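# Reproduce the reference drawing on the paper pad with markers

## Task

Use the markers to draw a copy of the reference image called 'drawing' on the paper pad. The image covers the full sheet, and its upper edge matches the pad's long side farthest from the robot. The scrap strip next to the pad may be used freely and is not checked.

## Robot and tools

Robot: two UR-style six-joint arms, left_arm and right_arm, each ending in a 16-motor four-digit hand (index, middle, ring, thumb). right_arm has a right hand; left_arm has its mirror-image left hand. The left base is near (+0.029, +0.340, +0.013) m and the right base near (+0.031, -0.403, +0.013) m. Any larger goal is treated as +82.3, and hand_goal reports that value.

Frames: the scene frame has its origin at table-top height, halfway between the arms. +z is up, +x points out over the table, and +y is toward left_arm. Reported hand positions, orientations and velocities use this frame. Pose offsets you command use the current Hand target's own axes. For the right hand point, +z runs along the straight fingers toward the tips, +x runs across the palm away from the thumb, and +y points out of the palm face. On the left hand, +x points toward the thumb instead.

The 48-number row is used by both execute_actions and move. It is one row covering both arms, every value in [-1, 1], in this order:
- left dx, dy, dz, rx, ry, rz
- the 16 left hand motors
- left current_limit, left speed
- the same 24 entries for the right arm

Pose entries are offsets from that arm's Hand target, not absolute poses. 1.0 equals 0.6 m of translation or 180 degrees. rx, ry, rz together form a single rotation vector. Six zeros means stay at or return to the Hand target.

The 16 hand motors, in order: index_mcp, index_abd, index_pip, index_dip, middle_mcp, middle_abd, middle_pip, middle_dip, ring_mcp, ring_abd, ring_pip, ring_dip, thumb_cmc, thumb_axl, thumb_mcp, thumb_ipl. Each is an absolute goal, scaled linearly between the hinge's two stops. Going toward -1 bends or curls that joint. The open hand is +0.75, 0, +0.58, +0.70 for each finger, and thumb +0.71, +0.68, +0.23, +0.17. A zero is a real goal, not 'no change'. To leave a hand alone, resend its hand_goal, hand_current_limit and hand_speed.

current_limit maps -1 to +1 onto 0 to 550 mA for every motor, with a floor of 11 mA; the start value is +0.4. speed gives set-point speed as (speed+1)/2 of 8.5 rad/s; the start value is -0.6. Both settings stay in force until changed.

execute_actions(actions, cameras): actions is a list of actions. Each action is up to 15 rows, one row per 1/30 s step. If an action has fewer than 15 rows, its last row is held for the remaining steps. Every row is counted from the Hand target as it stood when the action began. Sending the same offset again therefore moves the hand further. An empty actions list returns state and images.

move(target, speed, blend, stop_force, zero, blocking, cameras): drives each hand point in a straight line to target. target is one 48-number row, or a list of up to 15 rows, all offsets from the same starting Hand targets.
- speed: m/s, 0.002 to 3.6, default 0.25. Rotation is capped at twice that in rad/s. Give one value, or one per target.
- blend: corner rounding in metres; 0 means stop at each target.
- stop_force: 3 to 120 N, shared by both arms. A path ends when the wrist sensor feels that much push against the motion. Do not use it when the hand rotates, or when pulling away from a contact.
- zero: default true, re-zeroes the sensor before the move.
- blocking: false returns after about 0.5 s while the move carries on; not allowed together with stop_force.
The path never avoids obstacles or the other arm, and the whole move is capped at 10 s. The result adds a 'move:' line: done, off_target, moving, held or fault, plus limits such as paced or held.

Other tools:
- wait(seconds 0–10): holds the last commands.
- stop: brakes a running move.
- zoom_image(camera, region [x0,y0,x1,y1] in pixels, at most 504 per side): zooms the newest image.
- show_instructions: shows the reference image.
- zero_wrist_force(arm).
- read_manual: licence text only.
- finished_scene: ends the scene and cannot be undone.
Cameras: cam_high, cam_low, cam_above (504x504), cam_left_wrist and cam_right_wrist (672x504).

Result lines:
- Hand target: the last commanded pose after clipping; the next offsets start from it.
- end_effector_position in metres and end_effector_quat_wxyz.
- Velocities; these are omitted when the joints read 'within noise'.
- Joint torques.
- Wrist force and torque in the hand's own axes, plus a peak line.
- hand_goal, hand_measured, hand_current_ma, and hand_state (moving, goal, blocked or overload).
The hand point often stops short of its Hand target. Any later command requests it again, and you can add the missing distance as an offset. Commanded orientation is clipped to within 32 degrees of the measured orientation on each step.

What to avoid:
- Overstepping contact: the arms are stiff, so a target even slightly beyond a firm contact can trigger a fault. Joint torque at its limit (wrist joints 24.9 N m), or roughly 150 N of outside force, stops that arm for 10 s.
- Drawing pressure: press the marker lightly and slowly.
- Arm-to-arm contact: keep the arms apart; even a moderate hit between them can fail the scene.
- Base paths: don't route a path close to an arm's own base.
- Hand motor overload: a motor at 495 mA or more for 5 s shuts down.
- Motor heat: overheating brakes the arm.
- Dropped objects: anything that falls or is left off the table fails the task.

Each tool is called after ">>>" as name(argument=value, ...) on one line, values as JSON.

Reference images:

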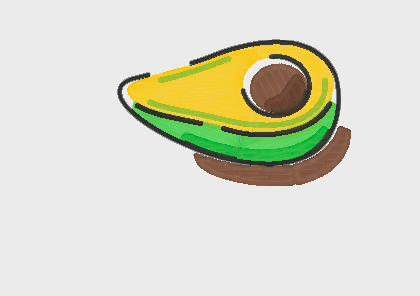

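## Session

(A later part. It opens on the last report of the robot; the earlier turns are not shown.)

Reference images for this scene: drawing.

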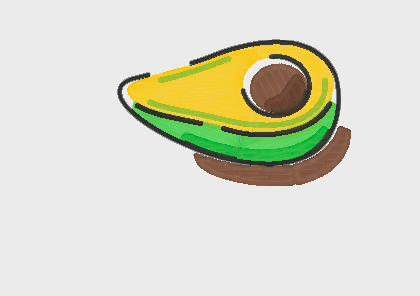

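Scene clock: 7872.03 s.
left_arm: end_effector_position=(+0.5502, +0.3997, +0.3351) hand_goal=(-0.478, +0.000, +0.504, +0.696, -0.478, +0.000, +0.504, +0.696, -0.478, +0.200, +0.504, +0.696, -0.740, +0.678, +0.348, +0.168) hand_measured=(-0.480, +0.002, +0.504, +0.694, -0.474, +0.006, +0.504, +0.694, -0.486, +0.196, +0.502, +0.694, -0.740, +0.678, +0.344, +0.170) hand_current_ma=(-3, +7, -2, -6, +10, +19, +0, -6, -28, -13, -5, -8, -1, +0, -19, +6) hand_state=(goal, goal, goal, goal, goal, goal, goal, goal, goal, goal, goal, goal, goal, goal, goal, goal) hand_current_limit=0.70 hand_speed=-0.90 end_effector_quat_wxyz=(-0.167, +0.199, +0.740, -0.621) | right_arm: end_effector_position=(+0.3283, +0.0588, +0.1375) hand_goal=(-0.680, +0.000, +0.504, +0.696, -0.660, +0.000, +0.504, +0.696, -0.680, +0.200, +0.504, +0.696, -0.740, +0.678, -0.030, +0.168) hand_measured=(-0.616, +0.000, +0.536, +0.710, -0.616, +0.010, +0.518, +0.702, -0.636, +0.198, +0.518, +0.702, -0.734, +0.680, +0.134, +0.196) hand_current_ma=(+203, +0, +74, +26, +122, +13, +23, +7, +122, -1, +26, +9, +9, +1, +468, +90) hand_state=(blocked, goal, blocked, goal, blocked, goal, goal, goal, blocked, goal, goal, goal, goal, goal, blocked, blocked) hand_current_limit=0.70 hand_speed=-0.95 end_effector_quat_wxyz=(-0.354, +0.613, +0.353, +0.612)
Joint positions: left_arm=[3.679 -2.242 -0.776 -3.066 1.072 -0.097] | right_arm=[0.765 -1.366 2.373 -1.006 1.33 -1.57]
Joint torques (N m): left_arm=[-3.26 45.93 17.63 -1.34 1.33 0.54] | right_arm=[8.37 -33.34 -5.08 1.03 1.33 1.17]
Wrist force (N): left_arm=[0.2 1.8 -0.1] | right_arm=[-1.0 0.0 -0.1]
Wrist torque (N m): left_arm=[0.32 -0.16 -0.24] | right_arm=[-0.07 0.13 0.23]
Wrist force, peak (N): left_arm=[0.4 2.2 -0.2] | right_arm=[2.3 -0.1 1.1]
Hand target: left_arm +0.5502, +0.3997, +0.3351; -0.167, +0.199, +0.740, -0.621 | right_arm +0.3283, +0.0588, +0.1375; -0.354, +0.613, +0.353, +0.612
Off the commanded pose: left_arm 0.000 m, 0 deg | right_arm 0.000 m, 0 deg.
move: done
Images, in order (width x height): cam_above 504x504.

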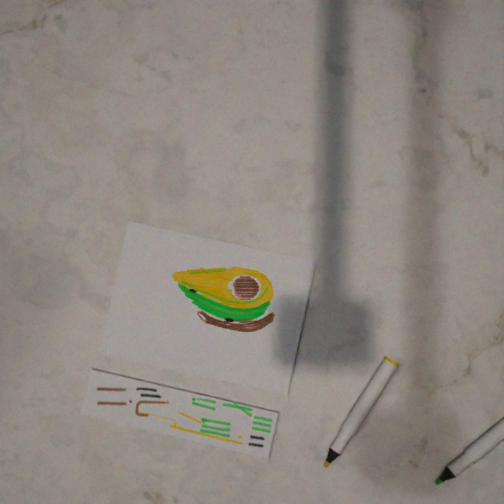

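>>> zoom_image(camera="cam_above", region=[165, 260, 225, 330])

>>> zoom_image(camera="cam_above", region=[220, 260, 280, 330])

>>> show_instructions()

Scaled by 7.200 from the camera's 504x504 image, which has a finer 720x720 frame.

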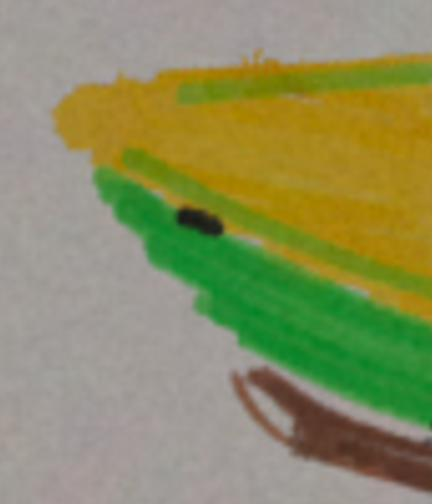

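Scaled by 7.200 from the camera's 504x504 image, which has a finer 720x720 frame.

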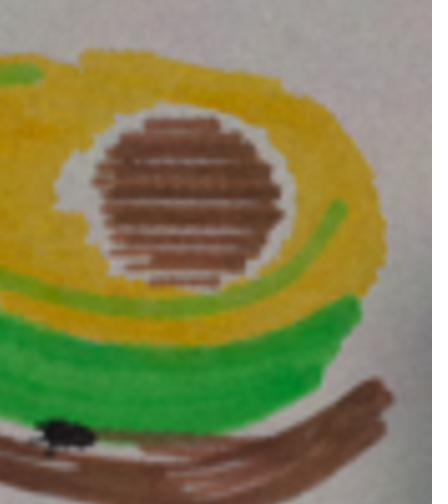

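Reference images for this scene: drawing.

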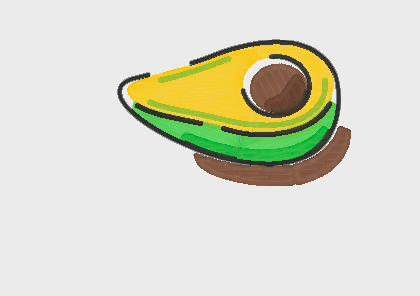

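>>> move(target=[[0,0,0,0,0,0,-0.479,0,0.504,0.696,-0.479,0,0.504,0.696,-0.479,0.2,0.504,0.696,-0.74,0.678,0.348,0.168,0.7,-0.9,-0.0765,0.376974,0.335636,0,0,0,-0.68,0,0.504,0.696,-0.66,0,0.504,0.696,-0.68,0.2,0.504,0.696,-0.74,0.678,-0.03,0.168,0.7,-0.95],[0,0,0,0,0,0,-0.479,0,0.504,0.696,-0.479,0,0.504,0.696,-0.479,0.2,0.504,0.696,-0.74,0.678,0.348,0.168,0.7,-0.9,-0.085,0.376974,0.335636,0,0,0,-0.68,0,0.504,0.696,-0.66,0,0.504,0.696,-0.68,0.2,0.504,0.696,-0.74,0.678,-0.03,0.168,0.7,-0.95],[0,0,0,0,0,0,-0.479,0,0.504,0.696,-0.479,0,0.504,0.696,-0.479,0.2,0.504,0.696,-0.74,0.678,0.348,0.168,0.7,-0.9,-0.085,0.373806,0.32581,0,0,0,-0.68,0,0.504,0.696,-0.66,0,0.504,0.696,-0.68,0.2,0.504,0.696,-0.74,0.678,-0.03,0.168,0.7,-0.95],[0,0,0,0,0,0,-0.479,0,0.504,0.696,-0.479,0,0.504,0.696,-0.479,0.2,0.504,0.696,-0.74,0.678,0.348,0.168,0.7,-0.9,-0.085,0.368829,0.313622,0,0,0,-0.68,0,0.504,0.696,-0.66,0,0.504,0.696,-0.68,0.2,0.504,0.696,-0.74,0.678,-0.03,0.168,0.7,-0.95],[0,0,0,0,0,0,-0.479,0,0.504,0.696,-0.479,0,0.504,0.696,-0.479,0.2,0.504,0.696,-0.74,0.678,0.348,0.168,0.7,-0.9,-0.085,0.364414,0.299856,0,0,0,-0.68,0,0.504,0.696,-0.66,0,0.504,0.696,-0.68,0.2,0.504,0.696,-0.74,0.678,-0.03,0.168,0.7,-0.95],[0,0,0,0,0,0,-0.479,0,0.504,0.696,-0.479,0,0.504,0.696,-0.479,0.2,0.504,0.696,-0.74,0.678,0.348,0.168,0.7,-0.9,-0.085,0.360882,0.281096,0,0,0,-0.68,0,0.504,0.696,-0.66,0,0.504,0.696,-0.68,0.2,0.504,0.696,-0.74,0.678,-0.03,0.168,0.7,-0.95],[0,0,0,0,0,0,-0.479,0,0.504,0.696,-0.479,0,0.504,0.696,-0.479,0.2,0.504,0.696,-0.74,0.678,0.348,0.168,0.7,-0.9,-0.085,0.359729,0.263117,0,0,0,-0.68,0,0.504,0.696,-0.66,0,0.504,0.696,-0.68,0.2,0.504,0.696,-0.74,0.678,-0.03,0.168,0.7,-0.95],[0,0,0,0,0,0,-0.479,0,0.504,0.696,-0.479,0,0.504,0.696,-0.479,0.2,0.504,0.696,-0.74,0.678,0.348,0.168,0.7,-0.9,-0.085,0.362956,0.228984,0,0,0,-0.68,0,0.504,0.696,-0.66,0,0.504,0.696,-0.68,0.2,0.504,0.696,-0.74,0.678,-0.03,0.168,0.7,-0.95],[0,0,0,0,0,0,-0.479,0,0.504,0.696,-0.479,0,0.504,0.696,-0.479,0.2,0.504,0.696,-0.74,0.678,0.348,0.168,0.7,-0.9,-0.085,0.367883,0.211262,0,0,0,-0.68,0,0.504,0.696,-0.66,0,0.504,0.696,-0.68,0.2,0.504,0.696,-0.74,0.678,-0.03,0.168,0.7,-0.95],[0,0,0,0,0,0,-0.479,0,0.504,0.696,-0.479,0,0.504,0.696,-0.479,0.2,0.504,0.696,-0.74,0.678,0.348,0.168,0.7,-0.9,-0.085,0.373981,0.195695,0,0,0,-0.68,0,0.504,0.696,-0.66,0,0.504,0.696,-0.68,0.2,0.504,0.696,-0.74,0.678,-0.03,0.168,0.7,-0.95],[0,0,0,0,0,0,-0.479,0,0.504,0.696,-0.479,0,0.504,0.696,-0.479,0.2,0.504,0.696,-0.74,0.678,0.348,0.168,0.7,-0.9,-0.085,0.38116,0.184024,0,0,0,-0.68,0,0.504,0.696,-0.66,0,0.504,0.696,-0.68,0.2,0.504,0.696,-0.74,0.678,-0.03,0.168,0.7,-0.95],[0,0,0,0,0,0,-0.479,0,0.504,0.696,-0.479,0,0.504,0.696,-0.479,0.2,0.504,0.696,-0.74,0.678,0.348,0.168,0.7,-0.9,-0.085,0.389973,0.174672,0,0,0,-0.68,0,0.504,0.696,-0.66,0,0.504,0.696,-0.68,0.2,0.504,0.696,-0.74,0.678,-0.03,0.168,0.7,-0.95],[0,0,0,0,0,0,-0.479,0,0.504,0.696,-0.479,0,0.504,0.696,-0.479,0.2,0.504,0.696,-0.74,0.678,0.348,0.168,0.7,-0.9,-0.085,0.399671,0.168272,0,0,0,-0.68,0,0.504,0.696,-0.66,0,0.504,0.696,-0.68,0.2,0.504,0.696,-0.74,0.678,-0.03,0.168,0.7,-0.95],[0,0,0,0,0,0,-0.479,0,0.504,0.696,-0.479,0,0.504,0.696,-0.479,0.2,0.504,0.696,-0.74,0.678,0.348,0.168,0.7,-0.9,-0.085,0.409314,0.164502,0,0,0,-0.68,0,0.504,0.696,-0.66,0,0.504,0.696,-0.68,0.2,0.504,0.696,-0.74,0.678,-0.03,0.168,0.7,-0.95],[0,0,0,0,0,0,-0.479,0,0.504,0.696,-0.479,0,0.504,0.696,-0.479,0.2,0.504,0.696,-0.74,0.678,0.348,0.168,0.7,-0.9,-0.0765,0.409314,0.164502,0,0,0,-0.68,0,0.504,0.696,-0.66,0,0.504,0.696,-0.68,0.2,0.504,0.696,-0.74,0.678,-0.03,0.168,0.7,-0.95]], speed=[0.25,0.02,0.05,0.05,0.05,0.05,0.05,0.05,0.05,0.05,0.05,0.05,0.05,0.05,0.05], blend=[0,0,0.002,0.002,0.002,0.002,0.002,0.002,0.002,0.002,0.002,0.002,0.002,0,0])

>>> move(target=[0,0,0,0,0,0,-0.479,0,0.504,0.696,-0.479,0,0.504,0.696,-0.479,0.2,0.504,0.696,-0.74,0.678,0.348,0.168,0.7,-0.9,0.0765,-0.409314,-0.164502,0,0,0,-0.68,0,0.504,0.696,-0.66,0,0.504,0.696,-0.68,0.2,0.504,0.696,-0.74,0.678,-0.03,0.168,0.7,-0.95], speed=0.3, cameras=["cam_above"])

>>> zoom_image(camera="cam_above", region=[160, 250, 290, 345])

Scene clock: 8017.33 s.
left_arm: end_effector_position=(+0.5502, +0.3997, +0.3351) hand_goal=(-0.478, +0.000, +0.504, +0.696, -0.478, +0.000, +0.504, +0.696, -0.478, +0.200, +0.504, +0.696, -0.740, +0.678, +0.348, +0.168) hand_measured=(-0.480, +0.002, +0.504, +0.694, -0.474, +0.006, +0.504, +0.694, -0.486, +0.196, +0.502, +0.694, -0.740, +0.678, +0.344, +0.170) hand_current_ma=(-3, +7, -2, -6, +10, +19, +0, -6, -28, -13, -5, -8, -1, +0, -19, +6) hand_state=(goal, goal, goal, goal, goal, goal, goal, goal, goal, goal, goal, goal, goal, goal, goal, goal) hand_current_limit=0.70 hand_speed=-0.90 end_effector_quat_wxyz=(-0.167, +0.199, +0.740, -0.621) | right_arm: end_effector_position=(+0.5903, +0.0213, +0.0913) hand_goal=(-0.680, +0.000, +0.504, +0.696, -0.660, +0.000, +0.504, +0.696, -0.680, +0.200, +0.504, +0.696, -0.740, +0.678, -0.030, +0.168) hand_measured=(-0.616, +0.000, +0.540, +0.714, -0.618, +0.010, +0.518, +0.702, -0.642, +0.198, +0.520, +0.704, -0.732, +0.680, +0.134, +0.196) hand_current_ma=(+203, +0, +88, +32, +116, +13, +23, +7, +103, -1, +27, +10, +11, +1, +468, +92) hand_state=(blocked, goal, blocked, goal, blocked, goal, goal, goal, blocked, goal, goal, goal, goal, goal, blocked, blocked) hand_current_limit=0.70 hand_speed=-0.95 end_effector_quat_wxyz=(-0.354, +0.613, +0.353, +0.612)
Joint positions: left_arm=[3.679 -2.242 -0.776 -3.066 1.072 -0.097] | right_arm=[0.29 -1.029 2.008 -0.979 0.855 -1.57]
Joint torques (N m): left_arm=[-4.76 46.18 17.02 -1.15 1.37 0.47] | right_arm=[-5.41 -46.37 -18.79 1.28 -1.71 0.81]
Wrist force (N): left_arm=[0.2 1.9 0.0] | right_arm=[-0.7 -0.2 0.1]
Wrist torque (N m): left_arm=[0.33 -0.17 -0.25] | right_arm=[-0.10 0.08 0.21]
Wrist force, peak (N): left_arm=[0.4 2.2 0.1] | right_arm=[2.9 0.2 0.5]
Hand target: left_arm +0.5502, +0.3997, +0.3351; -0.167, +0.199, +0.740, -0.621 | right_arm +0.5903, +0.0213, +0.0914; -0.354, +0.613, +0.353, +0.612
Off the commanded pose: left_arm 0.000 m, 0 deg | right_arm 0.000 m, 0 deg.
move: done

Scene clock: 8018.90 s.
left_arm: end_effector_position=(+0.5502, +0.3997, +0.3351) hand_goal=(-0.478, +0.000, +0.504, +0.696, -0.478, +0.000, +0.504, +0.696, -0.478, +0.200, +0.504, +0.696, -0.740, +0.678, +0.348, +0.168) hand_measured=(-0.480, +0.002, +0.504, +0.694, -0.474, +0.006, +0.504, +0.694, -0.486, +0.196, +0.502, +0.694, -0.740, +0.678, +0.344, +0.170) hand_current_ma=(-3, +7, -2, -6, +10, +19, +0, -6, -28, -13, -5, -8, -1, +0, -19, +6) hand_state=(goal, goal, goal, goal, goal, goal, goal, goal, goal, goal, goal, goal, goal, goal, goal, goal) hand_current_limit=0.70 hand_speed=-0.90 end_effector_quat_wxyz=(-0.167, +0.199, +0.740, -0.621) | right_arm: end_effector_position=(+0.3283, +0.0588, +0.1375) hand_goal=(-0.680, +0.000, +0.504, +0.696, -0.660, +0.000, +0.504, +0.696, -0.680, +0.200, +0.504, +0.696, -0.740, +0.678, -0.030, +0.168) hand_measured=(-0.616, +0.000, +0.540, +0.714, -0.618, +0.010, +0.518, +0.702, -0.642, +0.198, +0.520, +0.704, -0.732, +0.680, +0.134, +0.196) hand_current_ma=(+203, +0, +88, +32, +116, +14, +23, +7, +103, -1, +27, +10, +11, +1, +468, +92) hand_state=(blocked, goal, blocked, goal, blocked, goal, goal, goal, blocked, goal, goal, goal, goal, goal, blocked, blocked) hand_current_limit=0.70 hand_speed=-0.95 end_effector_quat_wxyz=(-0.354, +0.613, +0.353, +0.612)
Joint positions: left_arm=[3.679 -2.242 -0.776 -3.066 1.072 -0.097] | right_arm=[0.765 -1.367 2.373 -1.006 1.33 -1.57]
Joint torques (N m): left_arm=[-5.09 46.4 16.67 -1.07 1.37 0.45] | right_arm=[6.85 -33.04 -19.72 1.06 1.6 -1.53]
Wrist force (N): left_arm=[0.4 1.9 -0.1] | right_arm=[-0.8 -0.1 0.0]
Wrist torque (N m): left_arm=[0.34 -0.19 -0.23] | right_arm=[-0.09 0.10 0.20]
Wrist force, peak (N): left_arm=[0.6 2.1 -0.1] | right_arm=[-0.6 -1.6 -0.9]
Hand target: left_arm +0.5502, +0.3997, +0.3351; -0.167, +0.199, +0.740, -0.621 | right_arm +0.3283, +0.0588, +0.1375; -0.354, +0.613, +0.353, +0.612
Off the commanded pose: left_arm 0.000 m, 0 deg | right_arm 0.000 m, 0 deg.
move: done
Images, in order (width x height): cam_above 504x504.

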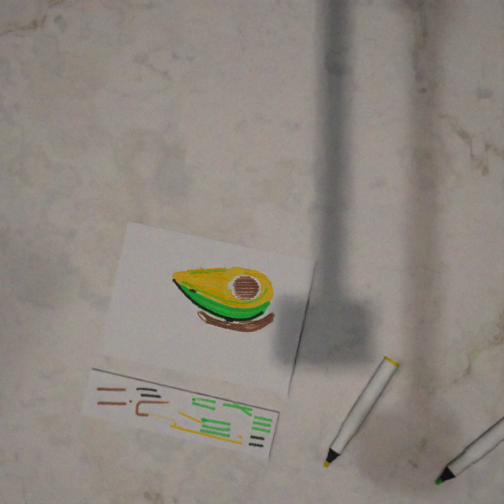

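Scaled by 3.877 from the camera's 504x504 image, which has a finer 720x720 frame.

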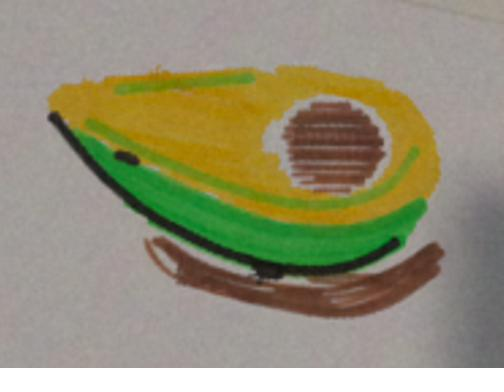

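>>> zoom_image(camera="cam_above", region=[220, 260, 280, 330])

>>> zoom_image(camera="cam_above", region=[165, 260, 225, 330])

Scaled by 7.200 from the camera's 504x504 image, which has a finer 720x720 frame.

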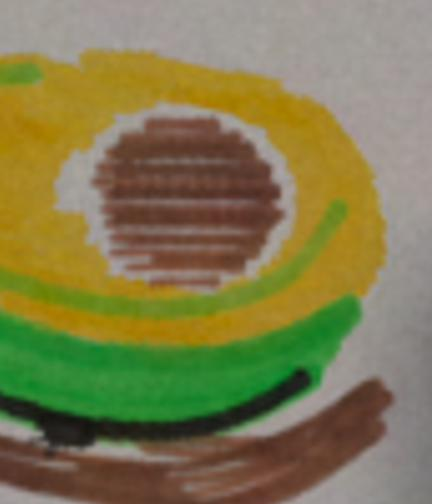

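Scaled by 7.200 from the camera's 504x504 image, which has a finer 720x720 frame.

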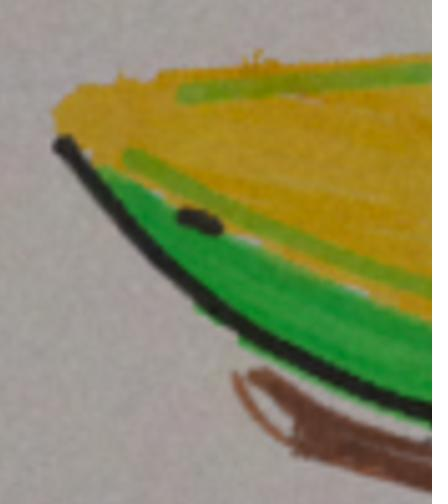

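>>> move(target=[[0,0,0,0,0,0,-0.479,0,0.504,0.696,-0.479,0,0.504,0.696,-0.479,0.2,0.504,0.696,-0.74,0.678,0.348,0.168,0.7,-0.9,-0.0765,0.365896,0.208952,0,0,0,-0.68,0,0.504,0.696,-0.66,0,0.504,0.696,-0.68,0.2,0.504,0.696,-0.74,0.678,-0.03,0.168,0.7,-0.95],[0,0,0,0,0,0,-0.479,0,0.504,0.696,-0.479,0,0.504,0.696,-0.479,0.2,0.504,0.696,-0.74,0.678,0.348,0.168,0.7,-0.9,-0.0845,0.365896,0.208952,0,0,0,-0.68,0,0.504,0.696,-0.66,0,0.504,0.696,-0.68,0.2,0.504,0.696,-0.74,0.678,-0.03,0.168,0.7,-0.95],[0,0,0,0,0,0,-0.479,0,0.504,0.696,-0.479,0,0.504,0.696,-0.479,0.2,0.504,0.696,-0.74,0.678,0.348,0.168,0.7,-0.9,-0.0845,0.371994,0.193385,0,0,0,-0.68,0,0.504,0.696,-0.66,0,0.504,0.696,-0.68,0.2,0.504,0.696,-0.74,0.678,-0.03,0.168,0.7,-0.95],[0,0,0,0,0,0,-0.479,0,0.504,0.696,-0.479,0,0.504,0.696,-0.479,0.2,0.504,0.696,-0.74,0.678,0.348,0.168,0.7,-0.9,-0.0845,0.379173,0.181714,0,0,0,-0.68,0,0.504,0.696,-0.66,0,0.504,0.696,-0.68,0.2,0.504,0.696,-0.74,0.678,-0.03,0.168,0.7,-0.95],[0,0,0,0,0,0,-0.479,0,0.504,0.696,-0.479,0,0.504,0.696,-0.479,0.2,0.504,0.696,-0.74,0.678,0.348,0.168,0.7,-0.9,-0.0845,0.387986,0.172362,0,0,0,-0.68,0,0.504,0.696,-0.66,0,0.504,0.696,-0.68,0.2,0.504,0.696,-0.74,0.678,-0.03,0.168,0.7,-0.95],[0,0,0,0,0,0,-0.479,0,0.504,0.696,-0.479,0,0.504,0.696,-0.479,0.2,0.504,0.696,-0.74,0.678,0.348,0.168,0.7,-0.9,-0.0845,0.397684,0.165962,0,0,0,-0.68,0,0.504,0.696,-0.66,0,0.504,0.696,-0.68,0.2,0.504,0.696,-0.74,0.678,-0.03,0.168,0.7,-0.95],[0,0,0,0,0,0,-0.479,0,0.504,0.696,-0.479,0,0.504,0.696,-0.479,0.2,0.504,0.696,-0.74,0.678,0.348,0.168,0.7,-0.9,-0.0765,0.397684,0.165962,0,0,0,-0.68,0,0.504,0.696,-0.66,0,0.504,0.696,-0.68,0.2,0.504,0.696,-0.74,0.678,-0.03,0.168,0.7,-0.95],[0,0,0,0,0,0,-0.479,0,0.504,0.696,-0.479,0,0.504,0.696,-0.479,0.2,0.504,0.696,-0.74,0.678,0.348,0.168,0.7,-0.9,0,0,0,0,0,0,-0.68,0,0.504,0.696,-0.66,0,0.504,0.696,-0.68,0.2,0.504,0.696,-0.74,0.678,-0.03,0.168,0.7,-0.95]], speed=[0.25,0.02,0.05,0.05,0.05,0.05,0.05,0.25], blend=[0,0,0.002,0.002,0.002,0,0,0], cameras=["cam_above"])

>>> zoom_image(camera="cam_above", region=[220, 260, 280, 330])

Scene clock: 8090.50 s.
left_arm: end_effector_position=(+0.5502, +0.3997, +0.3351) hand_goal=(-0.478, +0.000, +0.504, +0.696, -0.478, +0.000, +0.504, +0.696, -0.478, +0.200, +0.504, +0.696, -0.740, +0.678, +0.348, +0.168) hand_measured=(-0.480, +0.002, +0.504, +0.694, -0.474, +0.006, +0.504, +0.694, -0.486, +0.196, +0.502, +0.694, -0.740, +0.678, +0.344, +0.170) hand_current_ma=(-3, +7, -2, -6, +10, +19, +0, -6, -28, -13, -5, -8, -1, +0, -19, +6) hand_state=(goal, goal, goal, goal, goal, goal, goal, goal, goal, goal, goal, goal, goal, goal, goal, goal) hand_current_limit=0.70 hand_speed=-0.90 end_effector_quat_wxyz=(-0.167, +0.199, +0.740, -0.621) | right_arm: end_effector_position=(+0.3283, +0.0588, +0.1375) hand_goal=(-0.680, +0.000, +0.504, +0.696, -0.660, +0.000, +0.504, +0.696, -0.680, +0.200, +0.504, +0.696, -0.740, +0.678, -0.030, +0.168) hand_measured=(-0.616, +0.000, +0.540, +0.714, -0.618, +0.010, +0.518, +0.702, -0.642, +0.198, +0.520, +0.704, -0.732, +0.680, +0.134, +0.196) hand_current_ma=(+203, +0, +88, +32, +116, +14, +23, +7, +103, -1, +27, +10, +11, +1, +467, +93) hand_state=(blocked, goal, blocked, goal, blocked, goal, goal, goal, blocked, goal, goal, goal, goal, goal, blocked, blocked) hand_current_limit=0.70 hand_speed=-0.95 end_effector_quat_wxyz=(-0.354, +0.613, +0.353, +0.612)
Joint positions: left_arm=[3.679 -2.242 -0.776 -3.066 1.072 -0.097] | right_arm=[0.765 -1.367 2.373 -1.006 1.33 -1.57]
Joint torques (N m): left_arm=[-6.25 46.52 16.07 -0.99 1.31 0.35] | right_arm=[6.1 -33.25 -17.28 1.03 1.32 -1.03]
Wrist force (N): left_arm=[0.3 1.8 -0.2] | right_arm=[-1.1 -0.3 0.1]
Wrist torque (N m): left_arm=[0.33 -0.18 -0.23] | right_arm=[-0.12 0.14 0.19]
Wrist force, peak (N): left_arm=[0.4 2.2 -0.1] | right_arm=[1.7 -0.8 0.5]
Hand target: left_arm +0.5502, +0.3997, +0.3351; -0.167, +0.199, +0.740, -0.621 | right_arm +0.3283, +0.0588, +0.1375; -0.354, +0.613, +0.353, +0.612
Off the commanded pose: left_arm 0.000 m, 0 deg | right_arm 0.000 m, 0 deg.
move: done
Images, in order (width x height): cam_above 504x504.

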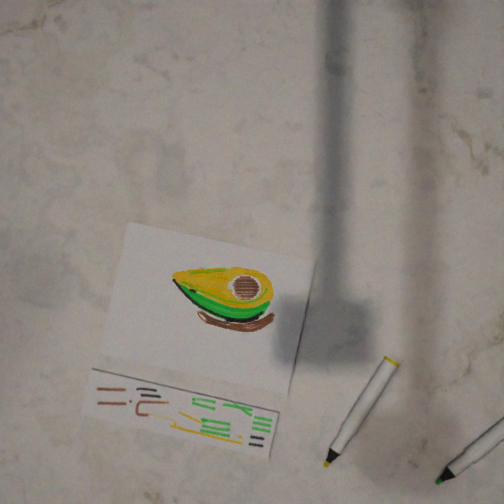

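Scaled by 7.200 from the camera's 504x504 image, which has a finer 720x720 frame.

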